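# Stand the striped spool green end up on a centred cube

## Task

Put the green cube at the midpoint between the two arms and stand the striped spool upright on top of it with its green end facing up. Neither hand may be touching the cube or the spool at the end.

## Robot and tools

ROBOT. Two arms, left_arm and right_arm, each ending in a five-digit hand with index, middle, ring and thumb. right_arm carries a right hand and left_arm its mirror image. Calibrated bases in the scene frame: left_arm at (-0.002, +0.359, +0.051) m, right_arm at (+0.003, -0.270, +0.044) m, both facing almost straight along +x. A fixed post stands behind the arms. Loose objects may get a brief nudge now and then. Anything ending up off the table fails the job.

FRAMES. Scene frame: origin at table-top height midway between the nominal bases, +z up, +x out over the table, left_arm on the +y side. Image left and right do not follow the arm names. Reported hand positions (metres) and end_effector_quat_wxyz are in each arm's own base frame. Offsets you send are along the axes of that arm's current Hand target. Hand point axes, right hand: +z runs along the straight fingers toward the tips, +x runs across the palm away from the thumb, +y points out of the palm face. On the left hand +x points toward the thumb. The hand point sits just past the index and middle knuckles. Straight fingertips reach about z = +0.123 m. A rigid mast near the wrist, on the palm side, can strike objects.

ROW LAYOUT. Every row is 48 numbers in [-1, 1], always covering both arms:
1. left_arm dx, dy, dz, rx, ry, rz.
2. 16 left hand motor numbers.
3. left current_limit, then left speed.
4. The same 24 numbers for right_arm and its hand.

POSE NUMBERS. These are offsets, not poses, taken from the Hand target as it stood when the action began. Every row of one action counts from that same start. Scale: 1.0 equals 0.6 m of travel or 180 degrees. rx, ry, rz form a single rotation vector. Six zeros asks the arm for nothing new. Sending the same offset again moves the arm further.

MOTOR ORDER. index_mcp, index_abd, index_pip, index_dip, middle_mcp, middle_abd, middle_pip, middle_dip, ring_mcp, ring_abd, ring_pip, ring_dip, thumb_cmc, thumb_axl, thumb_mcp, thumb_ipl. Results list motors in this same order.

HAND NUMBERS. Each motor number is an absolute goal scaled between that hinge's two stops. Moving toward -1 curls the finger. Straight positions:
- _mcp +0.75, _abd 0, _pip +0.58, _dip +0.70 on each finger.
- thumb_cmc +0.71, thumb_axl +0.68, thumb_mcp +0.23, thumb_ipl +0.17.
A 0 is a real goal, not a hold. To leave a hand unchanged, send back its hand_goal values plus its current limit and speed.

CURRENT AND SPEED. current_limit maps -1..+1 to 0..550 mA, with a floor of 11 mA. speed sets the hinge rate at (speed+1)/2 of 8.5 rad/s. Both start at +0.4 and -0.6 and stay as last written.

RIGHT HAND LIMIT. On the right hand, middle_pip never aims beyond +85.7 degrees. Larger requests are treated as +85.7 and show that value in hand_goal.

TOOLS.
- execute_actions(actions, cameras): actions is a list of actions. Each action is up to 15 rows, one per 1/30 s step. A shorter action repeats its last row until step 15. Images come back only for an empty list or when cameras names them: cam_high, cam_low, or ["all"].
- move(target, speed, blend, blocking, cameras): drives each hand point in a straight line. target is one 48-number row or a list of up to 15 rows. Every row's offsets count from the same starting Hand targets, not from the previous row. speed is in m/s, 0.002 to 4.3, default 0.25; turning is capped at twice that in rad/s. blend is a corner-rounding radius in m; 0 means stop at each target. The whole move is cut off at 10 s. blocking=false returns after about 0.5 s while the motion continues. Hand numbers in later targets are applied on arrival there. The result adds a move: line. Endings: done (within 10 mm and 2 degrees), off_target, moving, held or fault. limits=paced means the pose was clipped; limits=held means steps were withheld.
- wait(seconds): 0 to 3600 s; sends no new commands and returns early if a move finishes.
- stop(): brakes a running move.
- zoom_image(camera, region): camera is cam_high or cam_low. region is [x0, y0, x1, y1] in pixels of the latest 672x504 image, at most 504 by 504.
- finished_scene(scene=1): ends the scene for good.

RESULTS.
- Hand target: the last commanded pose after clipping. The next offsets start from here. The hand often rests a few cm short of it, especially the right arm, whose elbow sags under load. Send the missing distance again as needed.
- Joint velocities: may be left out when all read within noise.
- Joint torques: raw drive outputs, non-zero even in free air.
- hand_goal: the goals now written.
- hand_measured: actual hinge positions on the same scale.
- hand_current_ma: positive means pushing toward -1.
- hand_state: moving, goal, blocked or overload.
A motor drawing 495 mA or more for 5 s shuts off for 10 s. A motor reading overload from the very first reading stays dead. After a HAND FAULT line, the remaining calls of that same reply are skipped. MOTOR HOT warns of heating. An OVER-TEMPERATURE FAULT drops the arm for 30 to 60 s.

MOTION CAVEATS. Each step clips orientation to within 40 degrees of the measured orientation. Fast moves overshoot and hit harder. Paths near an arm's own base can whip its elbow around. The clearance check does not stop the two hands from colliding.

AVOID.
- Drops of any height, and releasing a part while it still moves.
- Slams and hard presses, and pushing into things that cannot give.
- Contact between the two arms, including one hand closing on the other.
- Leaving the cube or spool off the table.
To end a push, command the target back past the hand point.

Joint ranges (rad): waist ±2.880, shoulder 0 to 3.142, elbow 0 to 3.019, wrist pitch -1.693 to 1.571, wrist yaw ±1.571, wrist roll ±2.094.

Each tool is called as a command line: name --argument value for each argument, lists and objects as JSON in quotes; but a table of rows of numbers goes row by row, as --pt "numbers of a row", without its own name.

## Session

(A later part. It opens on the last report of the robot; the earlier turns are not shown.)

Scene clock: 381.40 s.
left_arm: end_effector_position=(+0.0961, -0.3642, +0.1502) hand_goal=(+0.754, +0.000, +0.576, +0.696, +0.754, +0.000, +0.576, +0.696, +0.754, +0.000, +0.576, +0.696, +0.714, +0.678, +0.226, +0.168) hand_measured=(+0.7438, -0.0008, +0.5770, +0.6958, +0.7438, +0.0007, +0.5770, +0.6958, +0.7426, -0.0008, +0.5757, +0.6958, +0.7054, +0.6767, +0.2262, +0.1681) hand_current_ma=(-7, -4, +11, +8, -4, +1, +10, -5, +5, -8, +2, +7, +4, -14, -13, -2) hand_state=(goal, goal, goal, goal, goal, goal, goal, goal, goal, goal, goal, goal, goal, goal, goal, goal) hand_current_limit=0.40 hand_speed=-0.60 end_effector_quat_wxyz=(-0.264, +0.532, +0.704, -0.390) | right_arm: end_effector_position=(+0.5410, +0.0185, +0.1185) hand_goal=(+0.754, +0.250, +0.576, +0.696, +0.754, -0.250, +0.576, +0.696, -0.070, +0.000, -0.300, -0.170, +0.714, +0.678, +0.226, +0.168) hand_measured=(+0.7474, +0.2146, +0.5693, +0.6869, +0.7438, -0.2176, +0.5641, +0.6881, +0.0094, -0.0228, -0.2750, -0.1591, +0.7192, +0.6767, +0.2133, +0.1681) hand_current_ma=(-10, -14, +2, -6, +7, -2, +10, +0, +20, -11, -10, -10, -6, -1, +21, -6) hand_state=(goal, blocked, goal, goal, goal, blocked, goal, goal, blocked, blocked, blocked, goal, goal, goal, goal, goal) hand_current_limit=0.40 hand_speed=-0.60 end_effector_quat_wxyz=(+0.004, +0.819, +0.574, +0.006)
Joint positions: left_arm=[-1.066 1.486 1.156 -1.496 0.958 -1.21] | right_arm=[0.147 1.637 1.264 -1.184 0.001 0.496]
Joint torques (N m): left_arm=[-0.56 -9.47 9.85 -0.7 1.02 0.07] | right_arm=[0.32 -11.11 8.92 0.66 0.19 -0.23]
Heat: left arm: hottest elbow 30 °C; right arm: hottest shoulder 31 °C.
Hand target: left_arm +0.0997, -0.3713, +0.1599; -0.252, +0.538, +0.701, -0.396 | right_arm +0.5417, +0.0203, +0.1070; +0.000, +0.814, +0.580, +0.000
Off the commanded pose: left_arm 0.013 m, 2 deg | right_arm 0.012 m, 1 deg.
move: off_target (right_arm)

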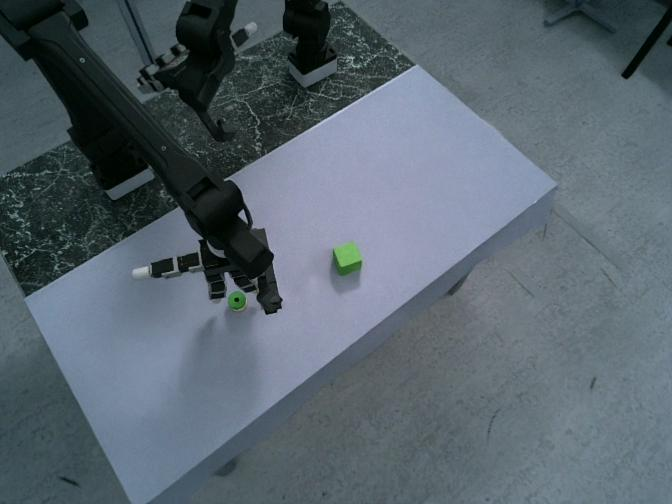

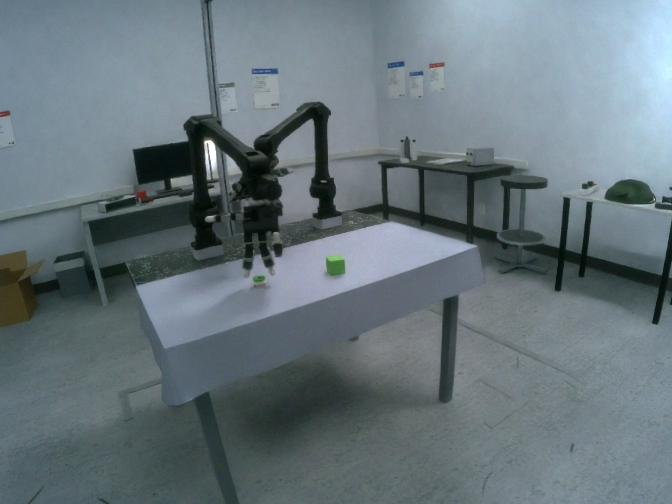

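move --target '[0,0,0,0,0,0, 0.754,0,0.576,0.696,0.754,0,0.576,0.696,0.754,0,0.576,0.696,0.714,0.678,0.226,0.168,0.4,-0.6, 0,0,0.045,0,0,0, 0.754,0.25,0.576,0.696,0.754,-0.25,0.576,0.696,-0.07,0,-0.3,-0.17,0.714,0.678,0.226,0.168,0.4,-0.6]' --speed 0.05 --cameras '["all"]'

zoom_image --camera "cam_low" --region '[210, 230, 310, 305]'

zoom_image --camera "cam_high" --region '[180, 240, 300, 330]'

Scene clock: 386.57 s.
left_arm: end_effector_position=(+0.0961, -0.3642, +0.1502) hand_goal=(+0.754, +0.000, +0.576, +0.696, +0.754, +0.000, +0.576, +0.696, +0.754, +0.000, +0.576, +0.696, +0.714, +0.678, +0.226, +0.168) hand_measured=(+0.7438, +0.0007, +0.5770, +0.6958, +0.7438, -0.0008, +0.5770, +0.6958, +0.7426, +0.0007, +0.5770, +0.6958, +0.7054, +0.6777, +0.2262, +0.1672) hand_current_ma=(+2, -14, +4, +2, +3, -7, +7, -7, +0, +0, +13, +11, +5, -8, -3, -9) hand_state=(goal, goal, goal, goal, goal, goal, goal, goal, goal, goal, goal, goal, goal, goal, goal, goal) hand_current_limit=0.40 hand_speed=-0.60 end_effector_quat_wxyz=(-0.264, +0.532, +0.704, -0.390) | right_arm: end_effector_position=(+0.5415, +0.0185, +0.0911) hand_goal=(+0.754, +0.250, +0.576, +0.696, +0.754, -0.250, +0.576, +0.696, -0.070, +0.000, -0.300, -0.170, +0.714, +0.678, +0.226, +0.168) hand_measured=(+0.7474, +0.2146, +0.5693, +0.6869, +0.7438, -0.2176, +0.5641, +0.6881, +0.0094, -0.0228, -0.2737, -0.1591, +0.7192, +0.6767, +0.2143, +0.1681) hand_current_ma=(+13, -4, -19, -35, +6, -10, +7, -5, +23, -9, +8, -1, -5, -12, -5, -3) hand_state=(goal, blocked, goal, goal, goal, blocked, goal, goal, blocked, blocked, blocked, goal, goal, goal, goal, goal) hand_current_limit=0.40 hand_speed=-0.60 end_effector_quat_wxyz=(+0.003, +0.819, +0.574, +0.006)
Joint positions: left_arm=[-1.066 1.486 1.156 -1.496 0.958 -1.21] | right_arm=[0.147 1.667 1.225 -1.115 0.001 0.496]
Joint torques (N m): left_arm=[-0.5 -9.17 9.91 -0.66 1.02 0.08] | right_arm=[0.38 -11.28 8.66 0.66 0.19 -0.22]
Heat: left arm: hottest elbow 30 °C; right arm: hottest shoulder 30 °C.
Hand target: left_arm +0.0997, -0.3713, +0.1599; -0.252, +0.538, +0.701, -0.396 | right_arm +0.5417, +0.0203, +0.0800; +0.000, +0.814, +0.580, +0.000
Off the commanded pose: left_arm 0.013 m, 2 deg | right_arm 0.011 m, 1 deg.
move: off_target (right_arm)

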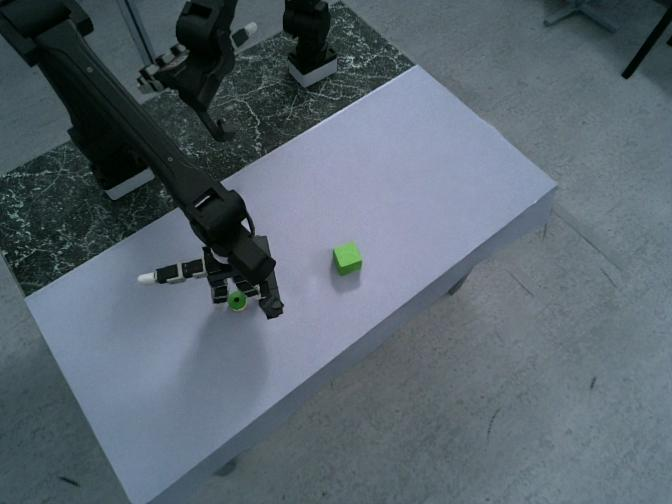

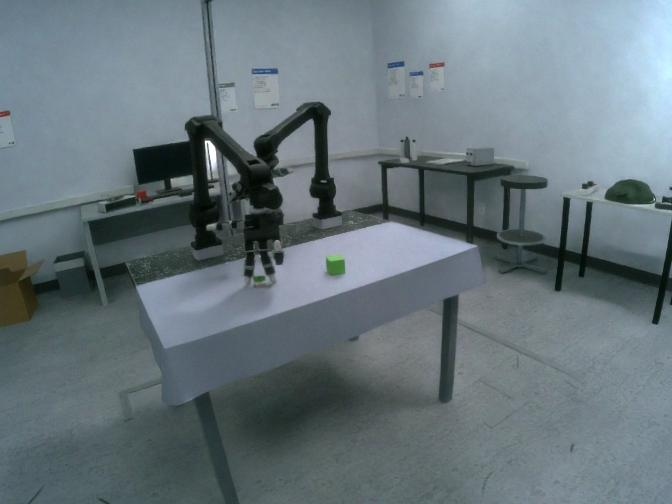

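Scaled by 5.040 from the camera's image (finer frame: 960x720).

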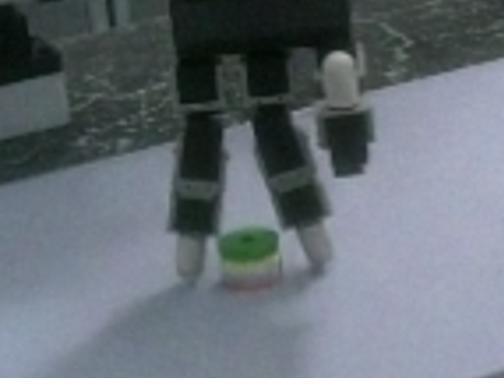

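Scaled by 4.200 from the camera's image (finer frame: 960x720).

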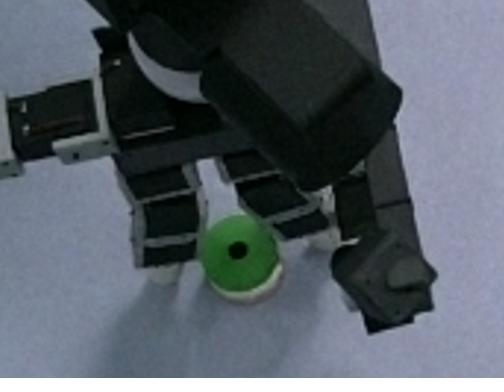

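move --target '[0,0,0,0,0,0, 0.754,0,0.576,0.696,0.754,0,0.576,0.696,0.754,0,0.576,0.696,0.714,0.678,0.226,0.168,0.4,-0.6, 0,0,0,0,0,0, 0.754,0.0,0.576,0.696,0.754,0.0,0.576,0.696,-0.07,0,-0.3,-0.17,0.714,0.678,0.226,0.168,0.4,-0.9]' --speed 0.05

wait --seconds 1 --cameras '["all"]'

zoom_image --camera "cam_low" --region '[210, 230, 310, 305]'

zoom_image --camera "cam_high" --region '[180, 240, 300, 330]'

Scene clock: 398.10 s.
left_arm: end_effector_position=(+0.0961, -0.3642, +0.1502) hand_goal=(+0.754, +0.000, +0.576, +0.696, +0.754, +0.000, +0.576, +0.696, +0.754, +0.000, +0.576, +0.696, +0.714, +0.678, +0.226, +0.168) hand_measured=(+0.7438, +0.0007, +0.5770, +0.6958, +0.7426, +0.0007, +0.5770, +0.6958, +0.7426, +0.0007, +0.5770, +0.6958, +0.7054, +0.6777, +0.2262, +0.1672) hand_current_ma=(+0, -8, +7, +7, +2, -5, +12, -7, +6, -8, +7, +6, +4, -10, -3, -12) hand_state=(goal, goal, goal, goal, goal, goal, goal, goal, goal, goal, goal, goal, goal, goal, goal, goal) hand_current_limit=0.40 hand_speed=-0.60 end_effector_quat_wxyz=(-0.264, +0.532, +0.704, -0.390) | right_arm: end_effector_position=(+0.5415, +0.0185, +0.0911) hand_goal=(+0.754, +0.000, +0.576, +0.696, +0.754, +0.000, +0.576, +0.696, -0.070, +0.000, -0.300, -0.170, +0.714, +0.678, +0.226, +0.168) hand_measured=(+0.7474, +0.0857, +0.5693, +0.6869, +0.7438, -0.0784, +0.5629, +0.6894, +0.0082, -0.0228, -0.2750, -0.1604, +0.7192, +0.6777, +0.2133, +0.1672) hand_current_ma=(+1, +18, -11, -13, -10, +0, +4, -3, +12, -3, +3, +2, -5, -7, +10, -5) hand_state=(goal, blocked, goal, goal, goal, blocked, goal, goal, blocked, blocked, blocked, goal, goal, goal, goal, goal) hand_current_limit=0.40 hand_speed=-0.90 end_effector_quat_wxyz=(+0.003, +0.819, +0.574, +0.006)
Joint positions: left_arm=[-1.066 1.486 1.156 -1.496 0.958 -1.21] | right_arm=[0.147 1.667 1.225 -1.115 0.001 0.496]
Joint torques (N m): left_arm=[-0.44 -9.47 9.8 -0.7 1.04 0.07] | right_arm=[0.38 -11.34 8.66 0.68 0.19 -0.22]
Heat: left arm: hottest elbow 30 °C; right arm: hottest shoulder 30 °C.
Hand target: left_arm +0.0997, -0.3713, +0.1599; -0.252, +0.538, +0.701, -0.396 | right_arm +0.5417, +0.0203, +0.0800; +0.000, +0.814, +0.580, +0.000
Off the commanded pose: left_arm 0.013 m, 2 deg | right_arm 0.011 m, 1 deg.
move: done

Scene clock: 399.10 s.
left_arm: end_effector_position=(+0.0961, -0.3642, +0.1502) hand_goal=(+0.754, +0.000, +0.576, +0.696, +0.754, +0.000, +0.576, +0.696, +0.754, +0.000, +0.576, +0.696, +0.714, +0.678, +0.226, +0.168) hand_measured=(+0.7438, +0.0007, +0.5770, +0.6958, +0.7438, -0.0008, +0.5757, +0.6958, +0.7426, +0.0007, +0.5770, +0.6958, +0.7054, +0.6777, +0.2262, +0.1672) hand_current_ma=(-5, -8, +0, +9, -4, -2, +7, -5, +2, -6, +13, +6, -3, -6, -7, +0) hand_state=(goal, goal, goal, goal, goal, goal, goal, goal, goal, goal, goal, goal, goal, goal, goal, goal) hand_current_limit=0.40 hand_speed=-0.60 end_effector_quat_wxyz=(-0.264, +0.532, +0.704, -0.390) | right_arm: end_effector_position=(+0.5415, +0.0185, +0.0911) hand_goal=(+0.754, +0.000, +0.576, +0.696, +0.754, +0.000, +0.576, +0.696, -0.070, +0.000, -0.300, -0.170, +0.714, +0.678, +0.226, +0.168) hand_measured=(+0.7474, +0.0857, +0.5693, +0.6881, +0.7438, -0.0784, +0.5629, +0.6894, +0.0082, -0.0228, -0.2750, -0.1591, +0.7192, +0.6767, +0.2143, +0.1672) hand_current_ma=(-9, +7, -20, -12, +5, -7, +0, +0, +24, -21, +9, +4, +0, -3, +22, -1) hand_state=(goal, blocked, goal, goal, goal, blocked, goal, goal, blocked, blocked, blocked, goal, goal, goal, goal, goal) hand_current_limit=0.40 hand_speed=-0.90 end_effector_quat_wxyz=(+0.003, +0.819, +0.574, +0.006)
Joint positions: left_arm=[-1.066 1.486 1.156 -1.496 0.958 -1.21] | right_arm=[0.147 1.667 1.225 -1.115 0.001 0.496]
Joint torques (N m): left_arm=[-0.56 -9.23 9.81 -0.7 1.03 0.07] | right_arm=[0.32 -11.28 8.66 0.68 0.19 -0.22]
Heat: left arm: hottest elbow 30 °C; right arm: hottest shoulder 30 °C.
Hand target: left_arm +0.0997, -0.3713, +0.1599; -0.252, +0.538, +0.701, -0.396 | right_arm +0.5417, +0.0203, +0.0800; +0.000, +0.814, +0.580, +0.000
Off the commanded pose: left_arm 0.013 m, 2 deg | right_arm 0.011 m, 1 deg.
wait: 1.00 s; at rest by 0.17 s

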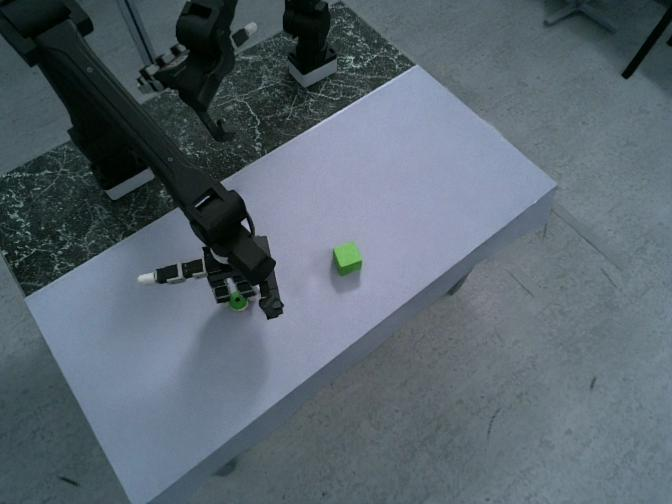

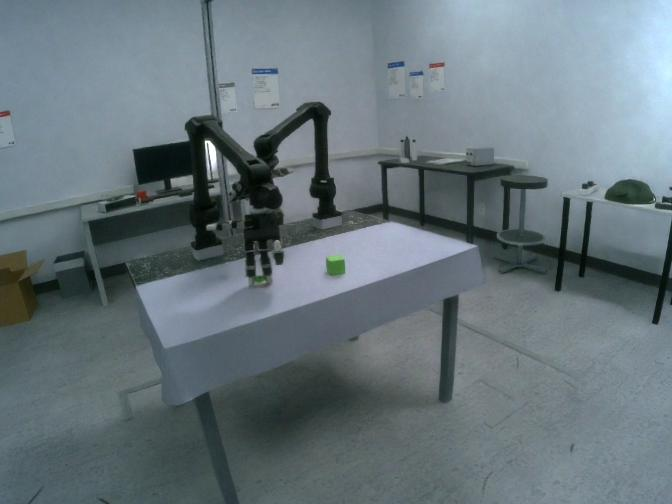

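Scaled by 5.040 from the camera's image (finer frame: 960x720).

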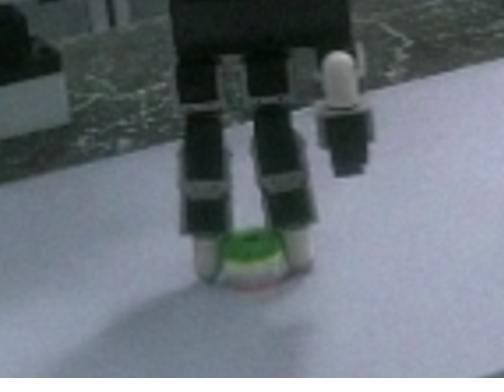

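Scaled by 4.200 from the camera's image (finer frame: 960x720).

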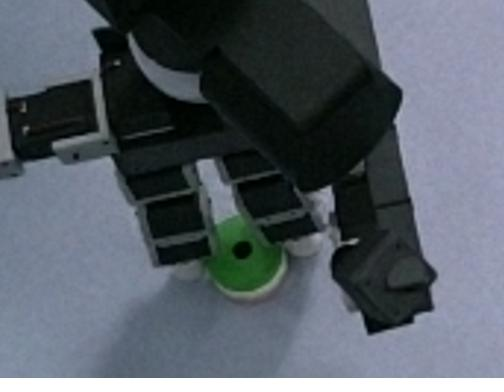

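move --pt "0 0 0 0 0 0 0.754 0 0.576 0.696 0.754 0 0.576 0.696 0.754 0 0.576 0.696 0.714 0.678 0.226 0.168 0.4 -0.6 0 0 0 0 0 0 0.754 0.2 0.576 0.696 0.754 -0.2 0.576 0.696 -0.07 0 -0.3 -0.17 0.714 0.678 0.226 0.168 0.4 -0.8" --pt "0 0 0 0 0 0 0.754 0 0.576 0.696 0.754 0 0.576 0.696 0.754 0 0.576 0.696 0.714 0.678 0.226 0.168 0.4 -0.6 0 0.01 0 0 0 0 0.754 0.2 0.576 0.696 0.754 -0.2 0.576 0.696 -0.07 0 -0.3 -0.17 0.714 0.678 0.226 0.168 0.4 -0.8" --speed 0.05 --cameras '["all"]'

zoom_image --camera "cam_high" --region '[180, 240, 300, 330]'

Scene clock: 405.93 s.
left_arm: end_effector_position=(+0.0961, -0.3642, +0.1502) hand_goal=(+0.754, +0.000, +0.576, +0.696, +0.754, +0.000, +0.576, +0.696, +0.754, +0.000, +0.576, +0.696, +0.714, +0.678, +0.226, +0.168) hand_measured=(+0.7438, +0.0007, +0.5770, +0.6958, +0.7438, -0.0008, +0.5770, +0.6958, +0.7426, -0.0008, +0.5770, +0.6958, +0.7054, +0.6777, +0.2262, +0.1681) hand_current_ma=(+4, -8, +3, +5, +5, +1, +16, -10, +1, -6, +10, +3, +0, -15, -3, -9) hand_state=(goal, goal, goal, goal, goal, goal, goal, goal, goal, goal, goal, goal, goal, goal, goal, goal) hand_current_limit=0.40 hand_speed=-0.60 end_effector_quat_wxyz=(-0.264, +0.532, +0.704, -0.390) | right_arm: end_effector_position=(+0.5416, +0.0189, +0.0883) hand_goal=(+0.754, +0.200, +0.576, +0.696, +0.754, -0.200, +0.576, +0.696, -0.070, +0.000, -0.300, -0.170, +0.714, +0.678, +0.226, +0.168) hand_measured=(+0.7474, +0.1677, +0.5693, +0.6869, +0.7426, -0.1766, +0.5629, +0.6932, +0.0082, -0.0228, -0.2750, -0.1591, +0.7192, +0.6777, +0.2143, +0.1672) hand_current_ma=(-2, -1, -17, -4, +8, +3, +4, +7, +24, -6, -10, -1, -19, -8, +0, -1) hand_state=(goal, blocked, goal, goal, goal, moving, goal, goal, blocked, blocked, blocked, goal, goal, goal, goal, goal) hand_current_limit=0.40 hand_speed=-0.80 end_effector_quat_wxyz=(+0.002, +0.818, +0.576, +0.004)
Joint positions: left_arm=[-1.066 1.486 1.156 -1.496 0.958 -1.21] | right_arm=[0.147 1.672 1.225 -1.115 0.001 0.491]
Joint torques (N m): left_arm=[-0.5 -9.35 9.89 -0.66 1.04 0.08] | right_arm=[-0.21 -10.81 10.15 0.51 0.2 -0.25]
Heat: left arm: hottest elbow 30 °C; right arm: hottest shoulder 30 °C.
Hand target: left_arm +0.0997, -0.3713, +0.1599; -0.252, +0.538, +0.701, -0.396 | right_arm +0.5474, +0.0183, +0.0800; +0.000, +0.814, +0.580, +0.000
Off the commanded pose: left_arm 0.013 m, 2 deg | right_arm 0.010 m, 1 deg.
move: done

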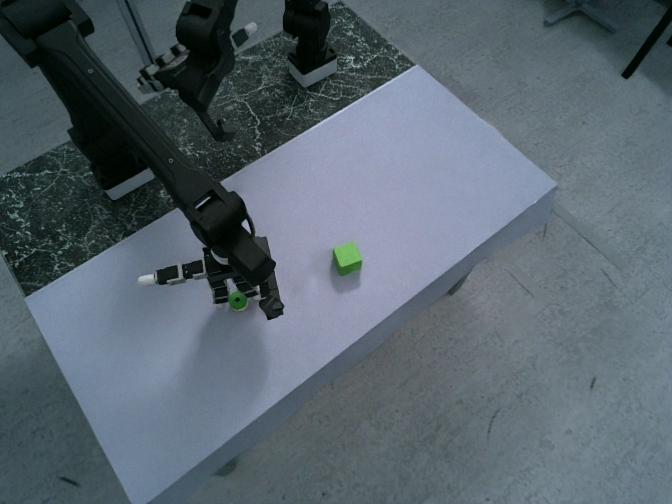

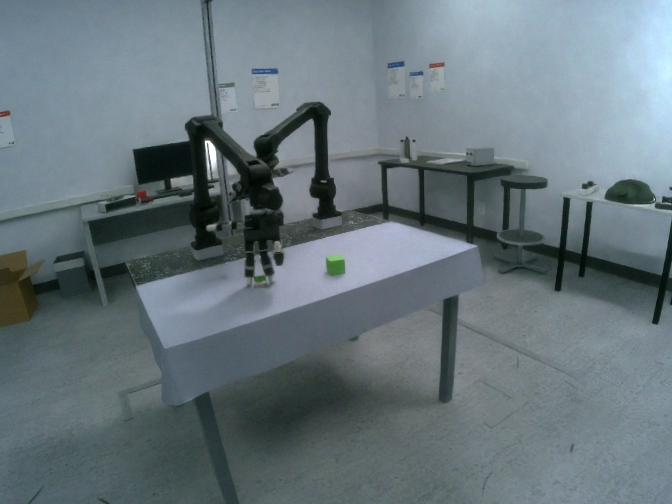

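Scaled by 4.200 from the camera's image (finer frame: 960x720).

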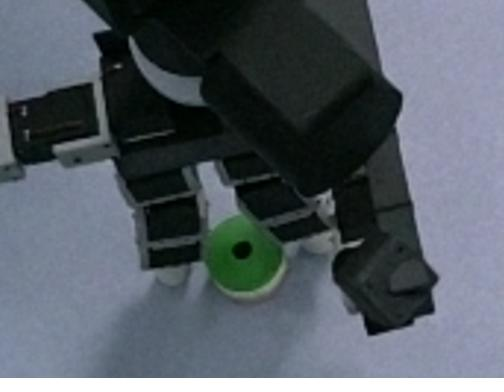

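move --pt "0 0 0 0 0 0 0.754 0 0.576 0.696 0.754 0 0.576 0.696 0.754 0 0.576 0.696 0.714 0.678 0.226 0.168 0.4 -0.6 0 0.01 -0.01 0 0 0 0.754 0.2 0.576 0.696 0.754 -0.2 0.576 0.696 -0.07 0 -0.3 -0.17 0.714 0.678 0.226 0.168 0.4 -0.8" --speed 0.05 --cameras '["all"]'

zoom_image --camera "cam_high" --region '[180, 240, 300, 330]'

Scene clock: 411.27 s.
left_arm: end_effector_position=(+0.0961, -0.3642, +0.1502) hand_goal=(+0.754, +0.000, +0.576, +0.696, +0.754, +0.000, +0.576, +0.696, +0.754, +0.000, +0.576, +0.696, +0.714, +0.678, +0.226, +0.168) hand_measured=(+0.7438, +0.0007, +0.5770, +0.6958, +0.7426, -0.0008, +0.5770, +0.6958, +0.7426, -0.0008, +0.5770, +0.6958, +0.7054, +0.6777, +0.2252, +0.1681) hand_current_ma=(+1, -7, +4, +9, +1, -9, +8, -1, +1, -7, +9, +11, +0, -11, -2, -5) hand_state=(goal, goal, goal, goal, goal, goal, goal, goal, goal, goal, goal, goal, goal, goal, goal, goal) hand_current_limit=0.40 hand_speed=-0.60 end_effector_quat_wxyz=(-0.264, +0.532, +0.704, -0.390) | right_arm: end_effector_position=(+0.5413, +0.0192, +0.0882) hand_goal=(+0.754, +0.200, +0.576, +0.696, +0.754, -0.200, +0.576, +0.696, -0.070, +0.000, -0.300, -0.170, +0.714, +0.678, +0.226, +0.168) hand_measured=(+0.7474, +0.1677, +0.5693, +0.6869, +0.7402, -0.1795, +0.5629, +0.6894, +0.0094, -0.0228, -0.2737, -0.1604, +0.7192, +0.6777, +0.2133, +0.1672) hand_current_ma=(-11, -10, -17, -17, +8, +9, -4, +6, +23, +1, +0, +0, -11, +1, +0, -19) hand_state=(goal, blocked, goal, goal, goal, goal, goal, goal, blocked, blocked, blocked, goal, goal, goal, goal, goal) hand_current_limit=0.40 hand_speed=-0.80 end_effector_quat_wxyz=(+0.002, +0.816, +0.578, +0.003)
Joint positions: left_arm=[-1.066 1.486 1.156 -1.496 0.958 -1.21] | right_arm=[0.147 1.672 1.225 -1.118 0.001 0.485]
Joint torques (N m): left_arm=[-0.56 -9.23 9.87 -0.65 1.03 0.06] | right_arm=[-0.56 -10.4 12.27 0.01 0.2 -0.22]
Heat: left arm: hottest elbow 30 °C; right arm: hottest shoulder 29 °C.
Hand target: left_arm +0.0997, -0.3713, +0.1599; -0.252, +0.538, +0.701, -0.396 | right_arm +0.5531, +0.0164, +0.0861; +0.000, +0.814, +0.581, +0.000
Off the commanded pose: left_arm 0.013 m, 2 deg | right_arm 0.012 m, 0 deg.
move: off_target (right_arm)

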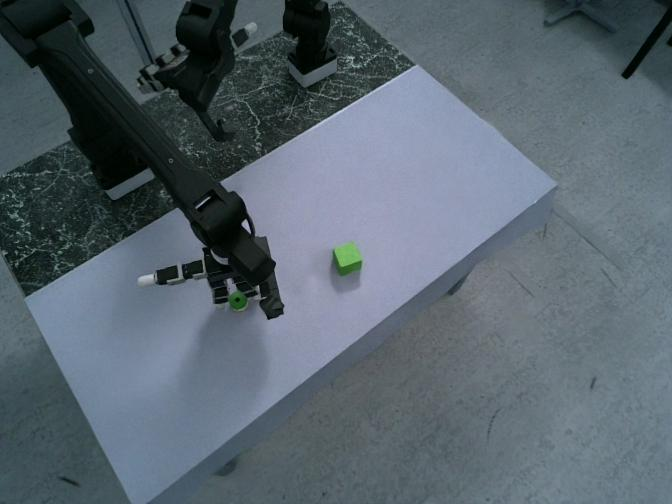

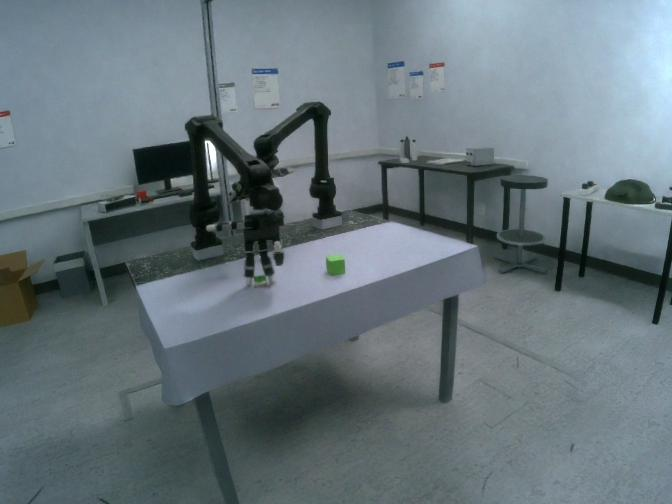

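Scaled by 4.200 from the camera's image (finer frame: 960x720).

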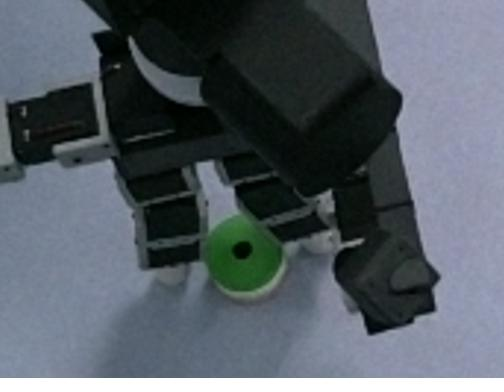

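move --pt "0 0 0 0 0 0 0.754 0 0.576 0.696 0.754 0 0.576 0.696 0.754 0 0.576 0.696 0.714 0.678 0.226 0.168 0.4 -0.6 0 -0.018 0 0 0 0 0.70 0.2 0.576 0.696 0.70 -0.2 0.576 0.696 -0.07 0 -0.3 -0.17 0.714 0.678 0.226 0.168 0.4 -0.8" --speed 0.05 --cameras '["all"]'

zoom_image --camera "cam_high" --region '[180, 240, 300, 330]'

Scene clock: 418.50 s.
left_arm: end_effector_position=(+0.0961, -0.3642, +0.1502) hand_goal=(+0.754, +0.000, +0.576, +0.696, +0.754, +0.000, +0.576, +0.696, +0.754, +0.000, +0.576, +0.696, +0.714, +0.678, +0.226, +0.168) hand_measured=(+0.7426, +0.0007, +0.5770, +0.6958, +0.7438, -0.0008, +0.5770, +0.6958, +0.7426, -0.0008, +0.5770, +0.6958, +0.7054, +0.6777, +0.2252, +0.1672) hand_current_ma=(-3, -6, +5, +5, -1, +1, +10, +0, +2, -4, +7, +9, +5, -10, -5, -3) hand_state=(goal, goal, goal, goal, goal, goal, goal, goal, goal, goal, goal, goal, goal, goal, goal, goal) hand_current_limit=0.40 hand_speed=-0.60 end_effector_quat_wxyz=(-0.264, +0.532, +0.704, -0.390) | right_arm: end_effector_position=(+0.5410, +0.0192, +0.0881) hand_goal=(+0.700, +0.200, +0.576, +0.696, +0.700, -0.200, +0.576, +0.696, -0.070, +0.000, -0.300, -0.170, +0.714, +0.678, +0.226, +0.168) hand_measured=(+0.7052, +0.1677, +0.5693, +0.6869, +0.7269, -0.1825, +0.5744, +0.6958, +0.0094, -0.0228, -0.2737, -0.1591, +0.7192, +0.6777, +0.2143, +0.1672) hand_current_ma=(-15, -17, +13, -21, -2, -14, -4, -6, +31, -26, +3, +12, -15, -15, -1, -4) hand_state=(goal, blocked, goal, goal, blocked, goal, goal, goal, blocked, blocked, blocked, goal, goal, goal, goal, goal) hand_current_limit=0.40 hand_speed=-0.80 end_effector_quat_wxyz=(+0.002, +0.816, +0.578, +0.002)
Joint positions: left_arm=[-1.066 1.486 1.156 -1.496 0.958 -1.21] | right_arm=[0.147 1.672 1.225 -1.119 0.001 0.485]
Joint torques (N m): left_arm=[-0.38 -9.29 9.88 -0.64 1.03 0.07] | right_arm=[0.26 -12.04 9.7 0.21 0.19 -0.14]
Heat: left arm: hottest elbow 30 °C; right arm: hottest shoulder 29 °C.
Hand target: left_arm +0.0997, -0.3713, +0.1599; -0.252, +0.538, +0.701, -0.396 | right_arm +0.5429, +0.0199, +0.0860; +0.000, +0.814, +0.581, +0.000
Off the commanded pose: left_arm 0.013 m, 2 deg | right_arm 0.003 m, 0 deg.
move: done

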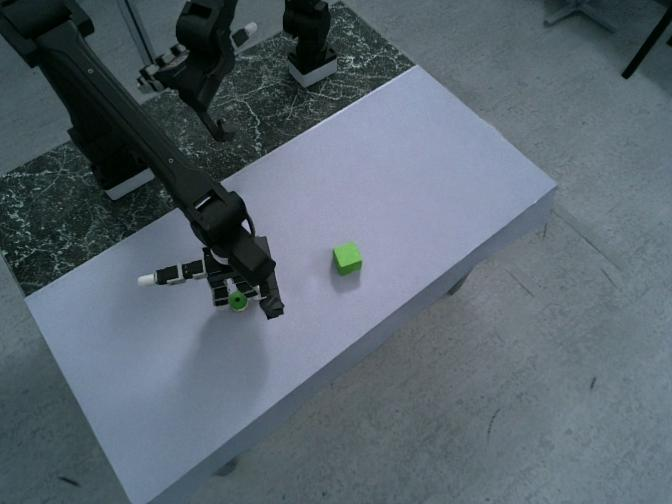

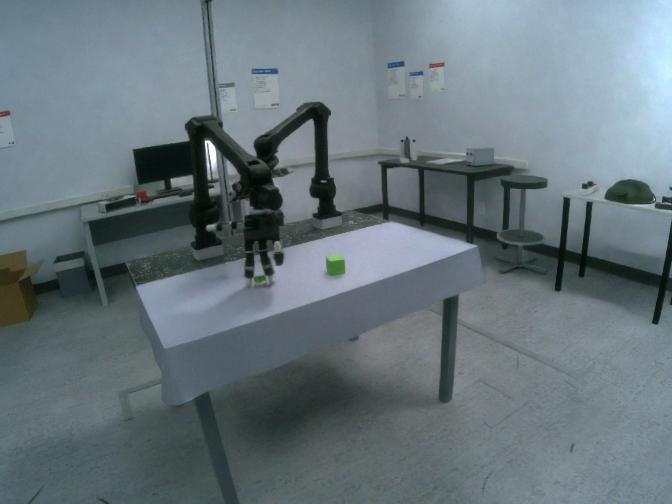

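Scaled by 4.200 from the camera's image (finer frame: 960x720).

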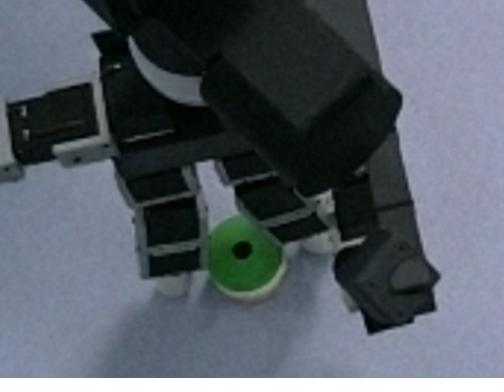

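move --pt "0 0 0 0 0 0 0.754 0 0.576 0.696 0.754 0 0.576 0.696 0.754 0 0.576 0.696 0.714 0.678 0.226 0.168 0.4 -0.6 0 0 0 0 0 0 0.70 0.2 0.576 0.696 0.665 -0.2 0.576 0.696 -0.07 0 -0.3 -0.17 0.714 0.678 0.226 0.168 0.4 -0.8" --pt "0 0 0 0 0 0 0.754 0 0.576 0.696 0.754 0 0.576 0.696 0.754 0 0.576 0.696 0.714 0.678 0.226 0.168 0.4 -0.6 0 0 0 0 0 0 0.70 0.0 0.576 0.696 0.665 0.0 0.576 0.696 -0.07 0 -0.3 -0.17 0.714 0.678 0.226 0.168 0.4 -0.85" --speed 0.05 --cameras '["all"]'

zoom_image --camera "cam_high" --region '[180, 240, 300, 330]'

zoom_image --camera "cam_low" --region '[210, 230, 310, 305]'

Scene clock: 427.10 s.
left_arm: end_effector_position=(+0.0961, -0.3642, +0.1502) hand_goal=(+0.754, +0.000, +0.576, +0.696, +0.754, +0.000, +0.576, +0.696, +0.754, +0.000, +0.576, +0.696, +0.714, +0.678, +0.226, +0.168) hand_measured=(+0.7438, +0.0007, +0.5770, +0.6958, +0.7438, +0.0007, +0.5770, +0.6958, +0.7426, -0.0008, +0.5770, +0.6958, +0.7054, +0.6777, +0.2262, +0.1681) hand_current_ma=(+0, -13, +9, +17, +1, +2, +6, -7, -3, -6, +6, +15, +0, -8, -2, -5) hand_state=(goal, goal, goal, goal, goal, goal, goal, goal, goal, goal, goal, goal, goal, goal, goal, goal) hand_current_limit=0.40 hand_speed=-0.60 end_effector_quat_wxyz=(-0.264, +0.532, +0.704, -0.390) | right_arm: end_effector_position=(+0.5410, +0.0194, +0.0881) hand_goal=(+0.700, +0.000, +0.576, +0.696, +0.666, +0.000, +0.576, +0.696, -0.070, +0.000, -0.300, -0.170, +0.714, +0.678, +0.226, +0.168) hand_measured=(+0.7028, +0.0915, +0.5693, +0.6869, +0.7173, -0.1605, +0.5808, +0.6958, +0.0094, -0.0228, -0.2750, -0.1591, +0.7192, +0.6777, +0.2143, +0.1681) hand_current_ma=(-10, -6, -14, -7, +30, -36, +18, -7, +14, -7, -3, +0, +3, -6, +9, +4) hand_state=(goal, blocked, goal, goal, blocked, blocked, goal, goal, blocked, blocked, blocked, goal, goal, goal, goal, goal) hand_current_limit=0.40 hand_speed=-0.85 end_effector_quat_wxyz=(+0.001, +0.816, +0.578, +0.002)
Joint positions: left_arm=[-1.066 1.486 1.156 -1.496 0.958 -1.21] | right_arm=[0.147 1.672 1.225 -1.119 0 0.485]
Joint torques (N m): left_arm=[-0.38 -9.29 9.83 -0.69 1.03 0.08] | right_arm=[0.15 -12.04 9.7 0.21 0.21 -0.14]
Heat: left arm: hottest elbow 30 °C; right arm: hottest shoulder 29 °C.
Hand target: left_arm +0.0997, -0.3713, +0.1599; -0.252, +0.538, +0.701, -0.396 | right_arm +0.5429, +0.0200, +0.0860; +0.000, +0.814, +0.581, +0.000
Off the commanded pose: left_arm 0.013 m, 2 deg | right_arm 0.003 m, 0 deg.
move: done

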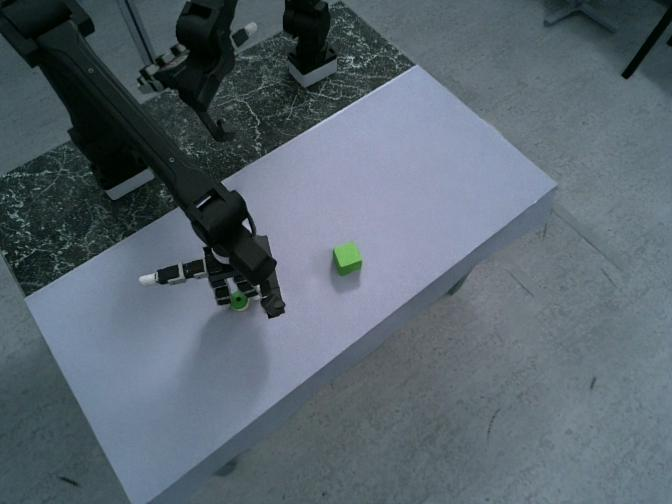

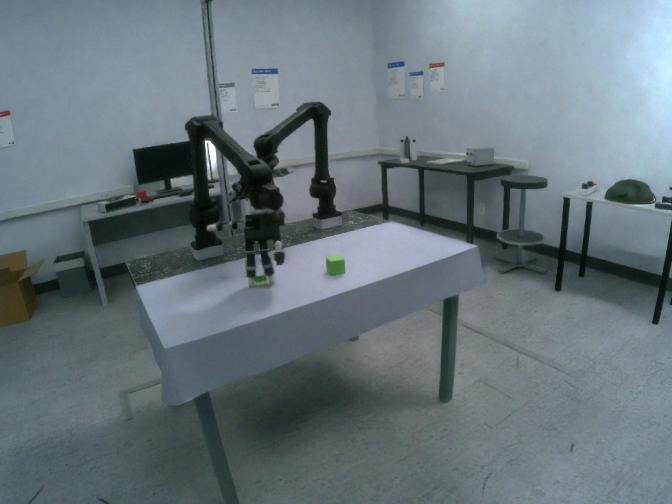

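Scaled by 4.200 from the camera's image (finer frame: 960x720).

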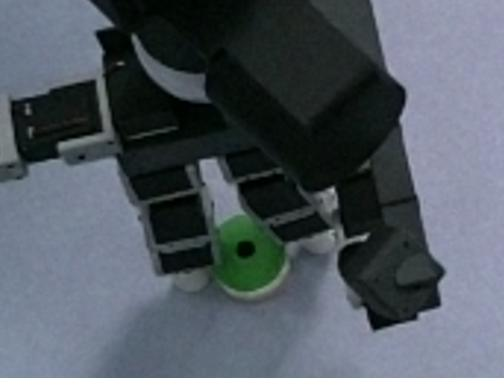

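Scaled by 5.040 from the camera's image (finer frame: 960x720).

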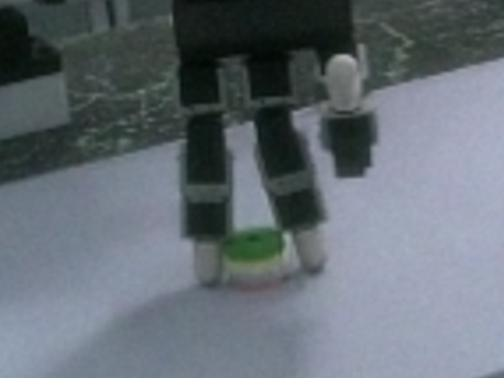

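move --pt "0 0 0 0 0 0 0.754 0 0.576 0.696 0.754 0 0.576 0.696 0.754 0 0.576 0.696 0.714 0.678 0.226 0.168 0.4 -0.6 0 0 -0.02 0 0 0 0.70 0.0 0.576 0.696 0.70 0.0 0.576 0.696 -0.07 0 -0.3 -0.17 0.714 0.678 0.226 0.168 0.4 -0.85" --speed 0.05 --cameras '["all"]'

zoom_image --camera "cam_high" --region '[180, 240, 300, 330]'

zoom_image --camera "cam_low" --region '[210, 230, 310, 305]'

Scene clock: 433.90 s.
left_arm: end_effector_position=(+0.0961, -0.3642, +0.1502) hand_goal=(+0.754, +0.000, +0.576, +0.696, +0.754, +0.000, +0.576, +0.696, +0.754, +0.000, +0.576, +0.696, +0.714, +0.678, +0.226, +0.168) hand_measured=(+0.7438, -0.0008, +0.5770, +0.6958, +0.7426, -0.0008, +0.5770, +0.6958, +0.7426, +0.0007, +0.5770, +0.6958, +0.7054, +0.6777, +0.2262, +0.1672) hand_current_ma=(+6, -9, +5, +10, -1, -4, +10, -3, +6, -6, +7, +0, +2, -15, +1, -5) hand_state=(goal, goal, goal, goal, goal, goal, goal, goal, goal, goal, goal, goal, goal, goal, goal, goal) hand_current_limit=0.40 hand_speed=-0.60 end_effector_quat_wxyz=(-0.264, +0.532, +0.704, -0.390) | right_arm: end_effector_position=(+0.5365, +0.0190, +0.0868) hand_goal=(+0.700, +0.000, +0.576, +0.696, +0.700, +0.000, +0.576, +0.696, -0.070, +0.000, -0.300, -0.170, +0.714, +0.678, +0.226, +0.168) hand_measured=(+0.6895, +0.0739, +0.5693, +0.6856, +0.7028, -0.1605, +0.5718, +0.6958, +0.0094, -0.0228, -0.2750, -0.1591, +0.7192, +0.6777, +0.2143, +0.1681) hand_current_ma=(-5, +1, -22, -25, +14, -31, +5, -10, +32, -13, -5, -1, -1, -14, +9, -28) hand_state=(goal, blocked, goal, goal, goal, blocked, goal, goal, blocked, blocked, blocked, goal, goal, goal, goal, goal) hand_current_limit=0.40 hand_speed=-0.85 end_effector_quat_wxyz=(-0.004, +0.816, +0.578, -0.005)
Joint positions: left_arm=[-1.066 1.486 1.156 -1.496 0.958 -1.21] | right_arm=[0.147 1.672 1.225 -1.137 -0.002 0.485]
Joint torques (N m): left_arm=[-0.38 -9.17 9.87 -0.72 1.03 0.08] | right_arm=[0.26 -13.1 11.19 -0.23 0.32 -0.14]
Heat: left arm: hottest elbow 30 °C; right arm: hottest shoulder 29 °C.
Hand target: left_arm +0.0997, -0.3713, +0.1599; -0.252, +0.538, +0.701, -0.396 | right_arm +0.5429, +0.0199, +0.0980; +0.000, +0.814, +0.581, +0.000
Off the commanded pose: left_arm 0.013 m, 2 deg | right_arm 0.013 m, 1 deg.
move: off_target (right_arm)

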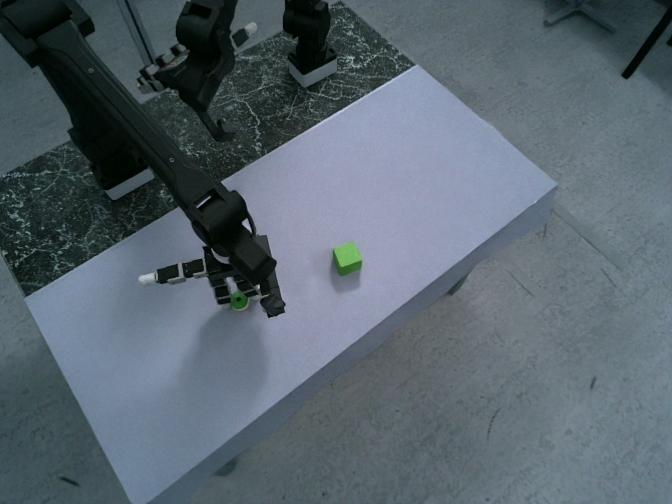

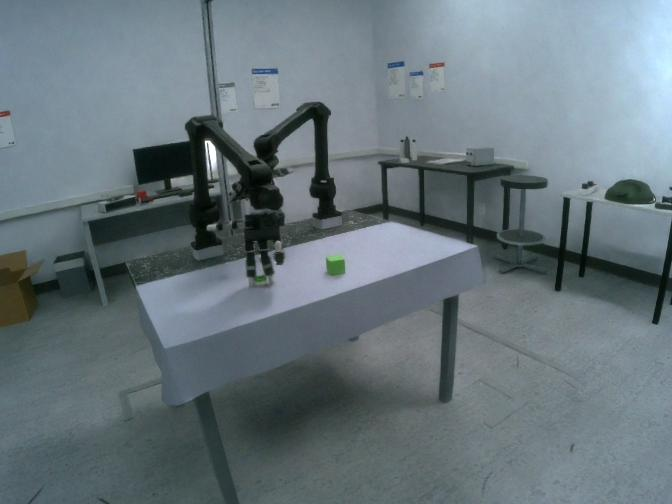

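Scaled by 4.200 from the camera's image (finer frame: 960x720).

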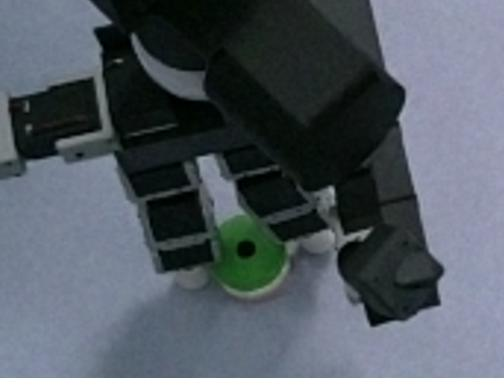

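Scaled by 5.040 from the camera's image (finer frame: 960x720).

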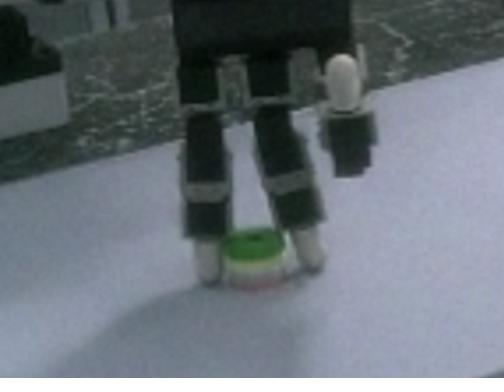

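move --pt "0 0 0 0 0 0 0.754 0 0.576 0.696 0.754 0 0.576 0.696 0.754 0 0.576 0.696 0.714 0.678 0.226 0.168 0.4 -0.6 0 0.005 -0.025 0 0 0 0.70 0.12 0.576 0.696 0.70 -0.12 0.576 0.696 -0.07 0 -0.3 -0.17 0.714 0.678 0.226 0.168 0.4 -0.85" --speed 0.05 --cameras '["all"]'

zoom_image --camera "cam_high" --region '[180, 240, 300, 330]'

zoom_image --camera "cam_low" --region '[210, 230, 310, 305]'

Scene clock: 439.37 s.
left_arm: end_effector_position=(+0.0961, -0.3642, +0.1502) hand_goal=(+0.754, +0.000, +0.576, +0.696, +0.754, +0.000, +0.576, +0.696, +0.754, +0.000, +0.576, +0.696, +0.714, +0.678, +0.226, +0.168) hand_measured=(+0.7438, +0.0007, +0.5770, +0.6958, +0.7438, +0.0007, +0.5770, +0.6958, +0.7426, +0.0007, +0.5770, +0.6958, +0.7054, +0.6777, +0.2252, +0.1681) hand_current_ma=(-5, -15, +6, +5, +10, -4, +15, -2, +6, -1, +9, +18, +2, -7, -4, -7) hand_state=(goal, goal, goal, goal, goal, goal, goal, goal, goal, goal, goal, goal, goal, goal, goal, goal) hand_current_limit=0.40 hand_speed=-0.60 end_effector_quat_wxyz=(-0.264, +0.532, +0.704, -0.390) | right_arm: end_effector_position=(+0.5270, +0.0176, +0.0862) hand_goal=(+0.700, +0.120, +0.576, +0.696, +0.700, -0.120, +0.576, +0.696, -0.070, +0.000, -0.300, -0.170, +0.714, +0.678, +0.226, +0.168) hand_measured=(+0.6883, +0.0886, +0.5693, +0.6856, +0.6811, -0.1444, +0.5705, +0.6894, +0.0094, -0.0228, -0.2750, -0.1591, +0.7192, +0.6777, +0.2133, +0.1672) hand_current_ma=(-17, -2, -8, -15, -1, +8, +24, -4, +5, -13, +4, -1, +0, -9, +12, -2) hand_state=(goal, blocked, goal, goal, goal, blocked, goal, goal, blocked, blocked, blocked, goal, goal, goal, goal, goal) hand_current_limit=0.40 hand_speed=-0.85 end_effector_quat_wxyz=(-0.013, +0.816, +0.578, -0.023)
Joint positions: left_arm=[-1.066 1.486 1.156 -1.496 0.958 -1.21] | right_arm=[0.147 1.671 1.229 -1.182 -0.002 0.485]
Joint torques (N m): left_arm=[-0.56 -9.47 9.85 -0.66 1.04 0.09] | right_arm=[0.03 -13.86 13.31 -0.1 0.32 -0.15]
Heat: left arm: hottest elbow 30 °C; right arm: hottest shoulder 29 °C.
Hand target: left_arm +0.0997, -0.3713, +0.1599; -0.252, +0.538, +0.701, -0.396 | right_arm +0.5458, +0.0190, +0.1132; +0.000, +0.814, +0.581, +0.000
Off the commanded pose: left_arm 0.013 m, 2 deg | right_arm 0.033 m, 3 deg.
move: off_target (right_arm)

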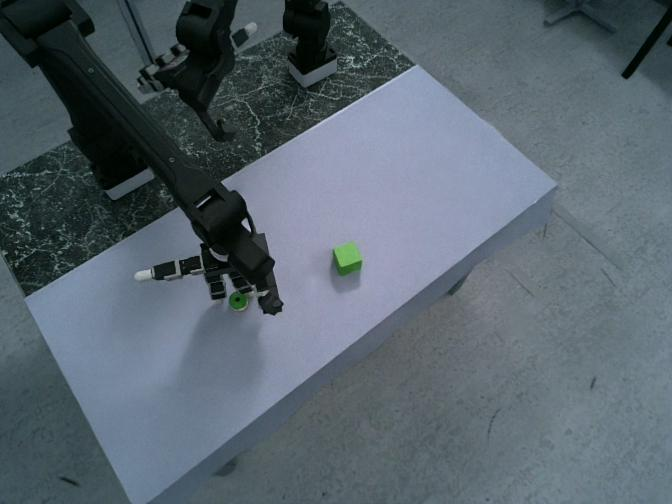

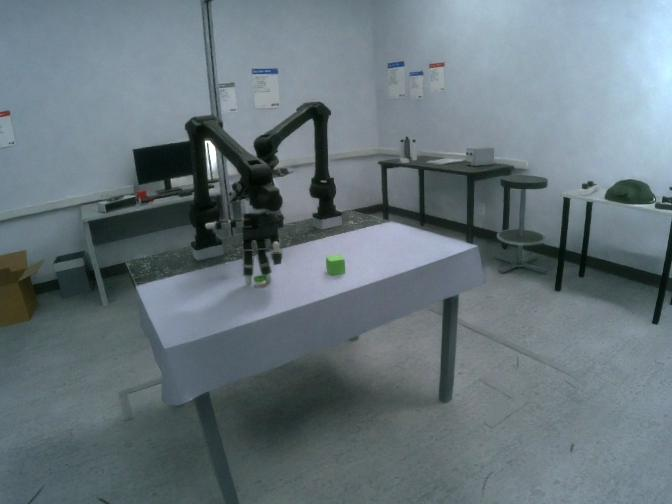

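Scaled by 4.200 from the camera's image (finer frame: 960x720).

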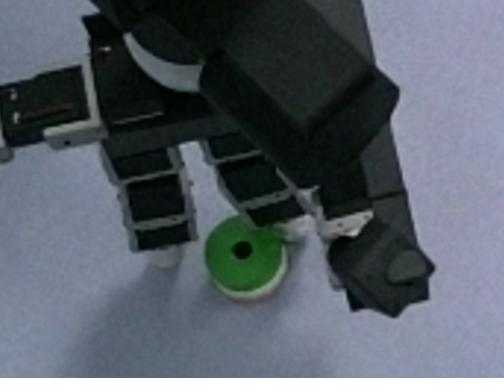

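Scaled by 5.040 from the camera's image (finer frame: 960x720).

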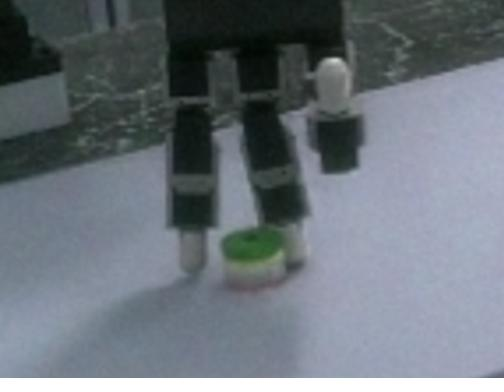

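move --pt "0 0 0 0 0 0 0.754 0 0.576 0.696 0.754 0 0.576 0.696 0.754 0 0.576 0.696 0.714 0.678 0.226 0.168 0.4 -0.6 0 -0.02 -0.01 0 0 0 0.70 0.27 0.576 0.696 0.70 -0.3 0.576 0.696 -0.07 0 -0.3 -0.17 0.714 0.678 0.226 0.168 0.4 -0.7" --pt "0 0 0 0 0 0 0.754 0 0.576 0.696 0.754 0 0.576 0.696 0.754 0 0.576 0.696 0.714 0.678 0.226 0.168 0.4 -0.6 0 -0.01 -0.12 0 0 0 0.70 0.27 0.576 0.696 0.70 -0.3 0.576 0.696 -0.07 0 -0.3 -0.17 0.714 0.678 0.226 0.168 0.4 -0.7" --speed 0.1 --cameras '["all"]'

zoom_image --camera "cam_high" --region '[180, 240, 300, 330]'

zoom_image --camera "cam_low" --region '[210, 230, 310, 305]'

Scene clock: 448.63 s.
left_arm: end_effector_position=(+0.0961, -0.3642, +0.1502) hand_goal=(+0.754, +0.000, +0.576, +0.696, +0.754, +0.000, +0.576, +0.696, +0.754, +0.000, +0.576, +0.696, +0.714, +0.678, +0.226, +0.168) hand_measured=(+0.7438, +0.0007, +0.5770, +0.6958, +0.7438, +0.0007, +0.5770, +0.6958, +0.7426, +0.0007, +0.5770, +0.6958, +0.7054, +0.6777, +0.2262, +0.1681) hand_current_ma=(+2, -6, +4, +10, +3, +2, +8, -7, +2, -9, +10, +7, +1, -11, -4, -5) hand_state=(goal, goal, goal, goal, goal, goal, goal, goal, goal, goal, goal, goal, goal, goal, goal, goal) hand_current_limit=0.40 hand_speed=-0.60 end_effector_quat_wxyz=(-0.264, +0.532, +0.704, -0.390) | right_arm: end_effector_position=(+0.5274, +0.0176, +0.1619) hand_goal=(+0.700, +0.270, +0.576, +0.696, +0.700, -0.300, +0.576, +0.696, -0.070, +0.000, -0.300, -0.170, +0.714, +0.678, +0.226, +0.168) hand_measured=(+0.6895, +0.2351, +0.5705, +0.6869, +0.6799, -0.2674, +0.5693, +0.6894, +0.0094, -0.0228, -0.2737, -0.1591, +0.7180, +0.6777, +0.2133, +0.1672) hand_current_ma=(-5, -12, -5, -23, -1, +14, -2, -7, +20, -7, -3, +9, -7, -2, +3, -3) hand_state=(goal, blocked, goal, goal, goal, blocked, goal, goal, blocked, blocked, blocked, goal, goal, goal, goal, goal) hand_current_limit=0.40 hand_speed=-0.70 end_effector_quat_wxyz=(-0.011, +0.816, +0.578, -0.019)
Joint positions: left_arm=[-1.066 1.486 1.156 -1.496 0.958 -1.21] | right_arm=[0.147 1.599 1.348 -1.363 -0.002 0.485]
Joint torques (N m): left_arm=[-0.5 -9.29 9.87 -0.7 1.02 0.08] | right_arm=[0.44 -12.92 13.63 -0.12 0.31 -0.11]
Heat: left arm: hottest elbow 30 °C; right arm: hottest shoulder 30 °C.
Hand target: left_arm +0.0997, -0.3713, +0.1599; -0.252, +0.538, +0.701, -0.396 | right_arm +0.5401, +0.0209, +0.1851; +0.000, +0.814, +0.581, +0.000
Off the commanded pose: left_arm 0.013 m, 2 deg | right_arm 0.027 m, 3 deg.
move: off_target (right_arm)

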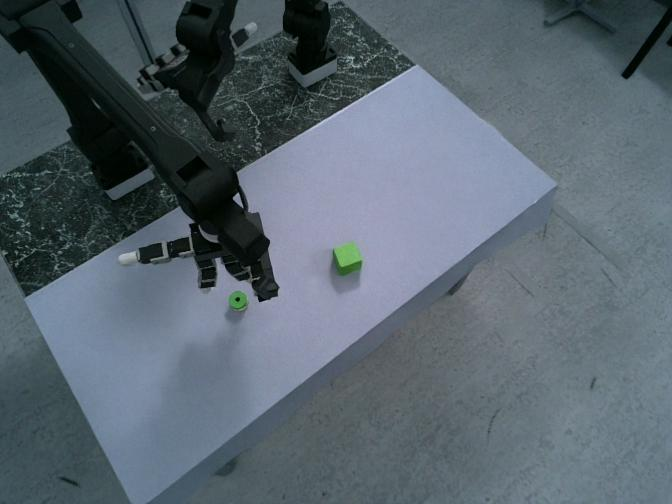

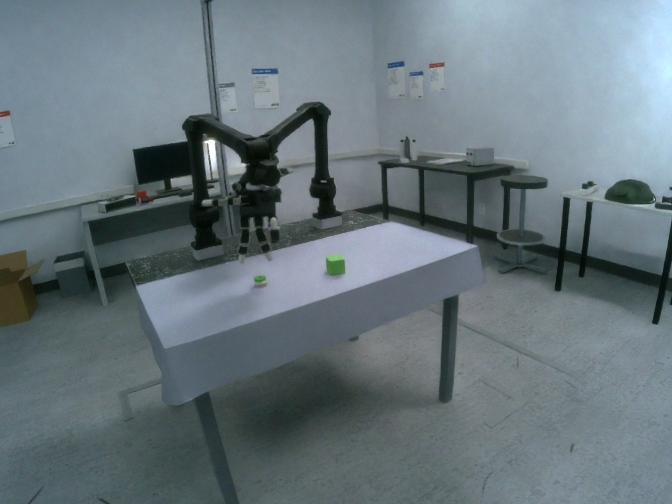

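Scaled by 4.200 from the camera's image (finer frame: 960x720).

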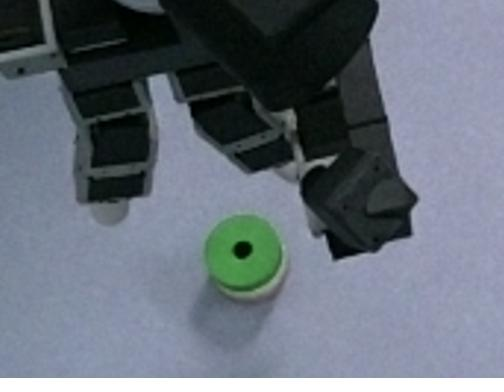

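Scaled by 5.040 from the camera's image (finer frame: 960x720).

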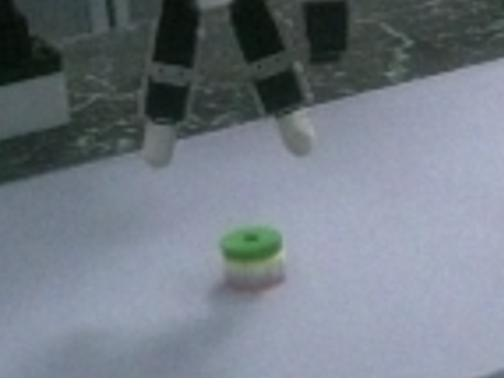

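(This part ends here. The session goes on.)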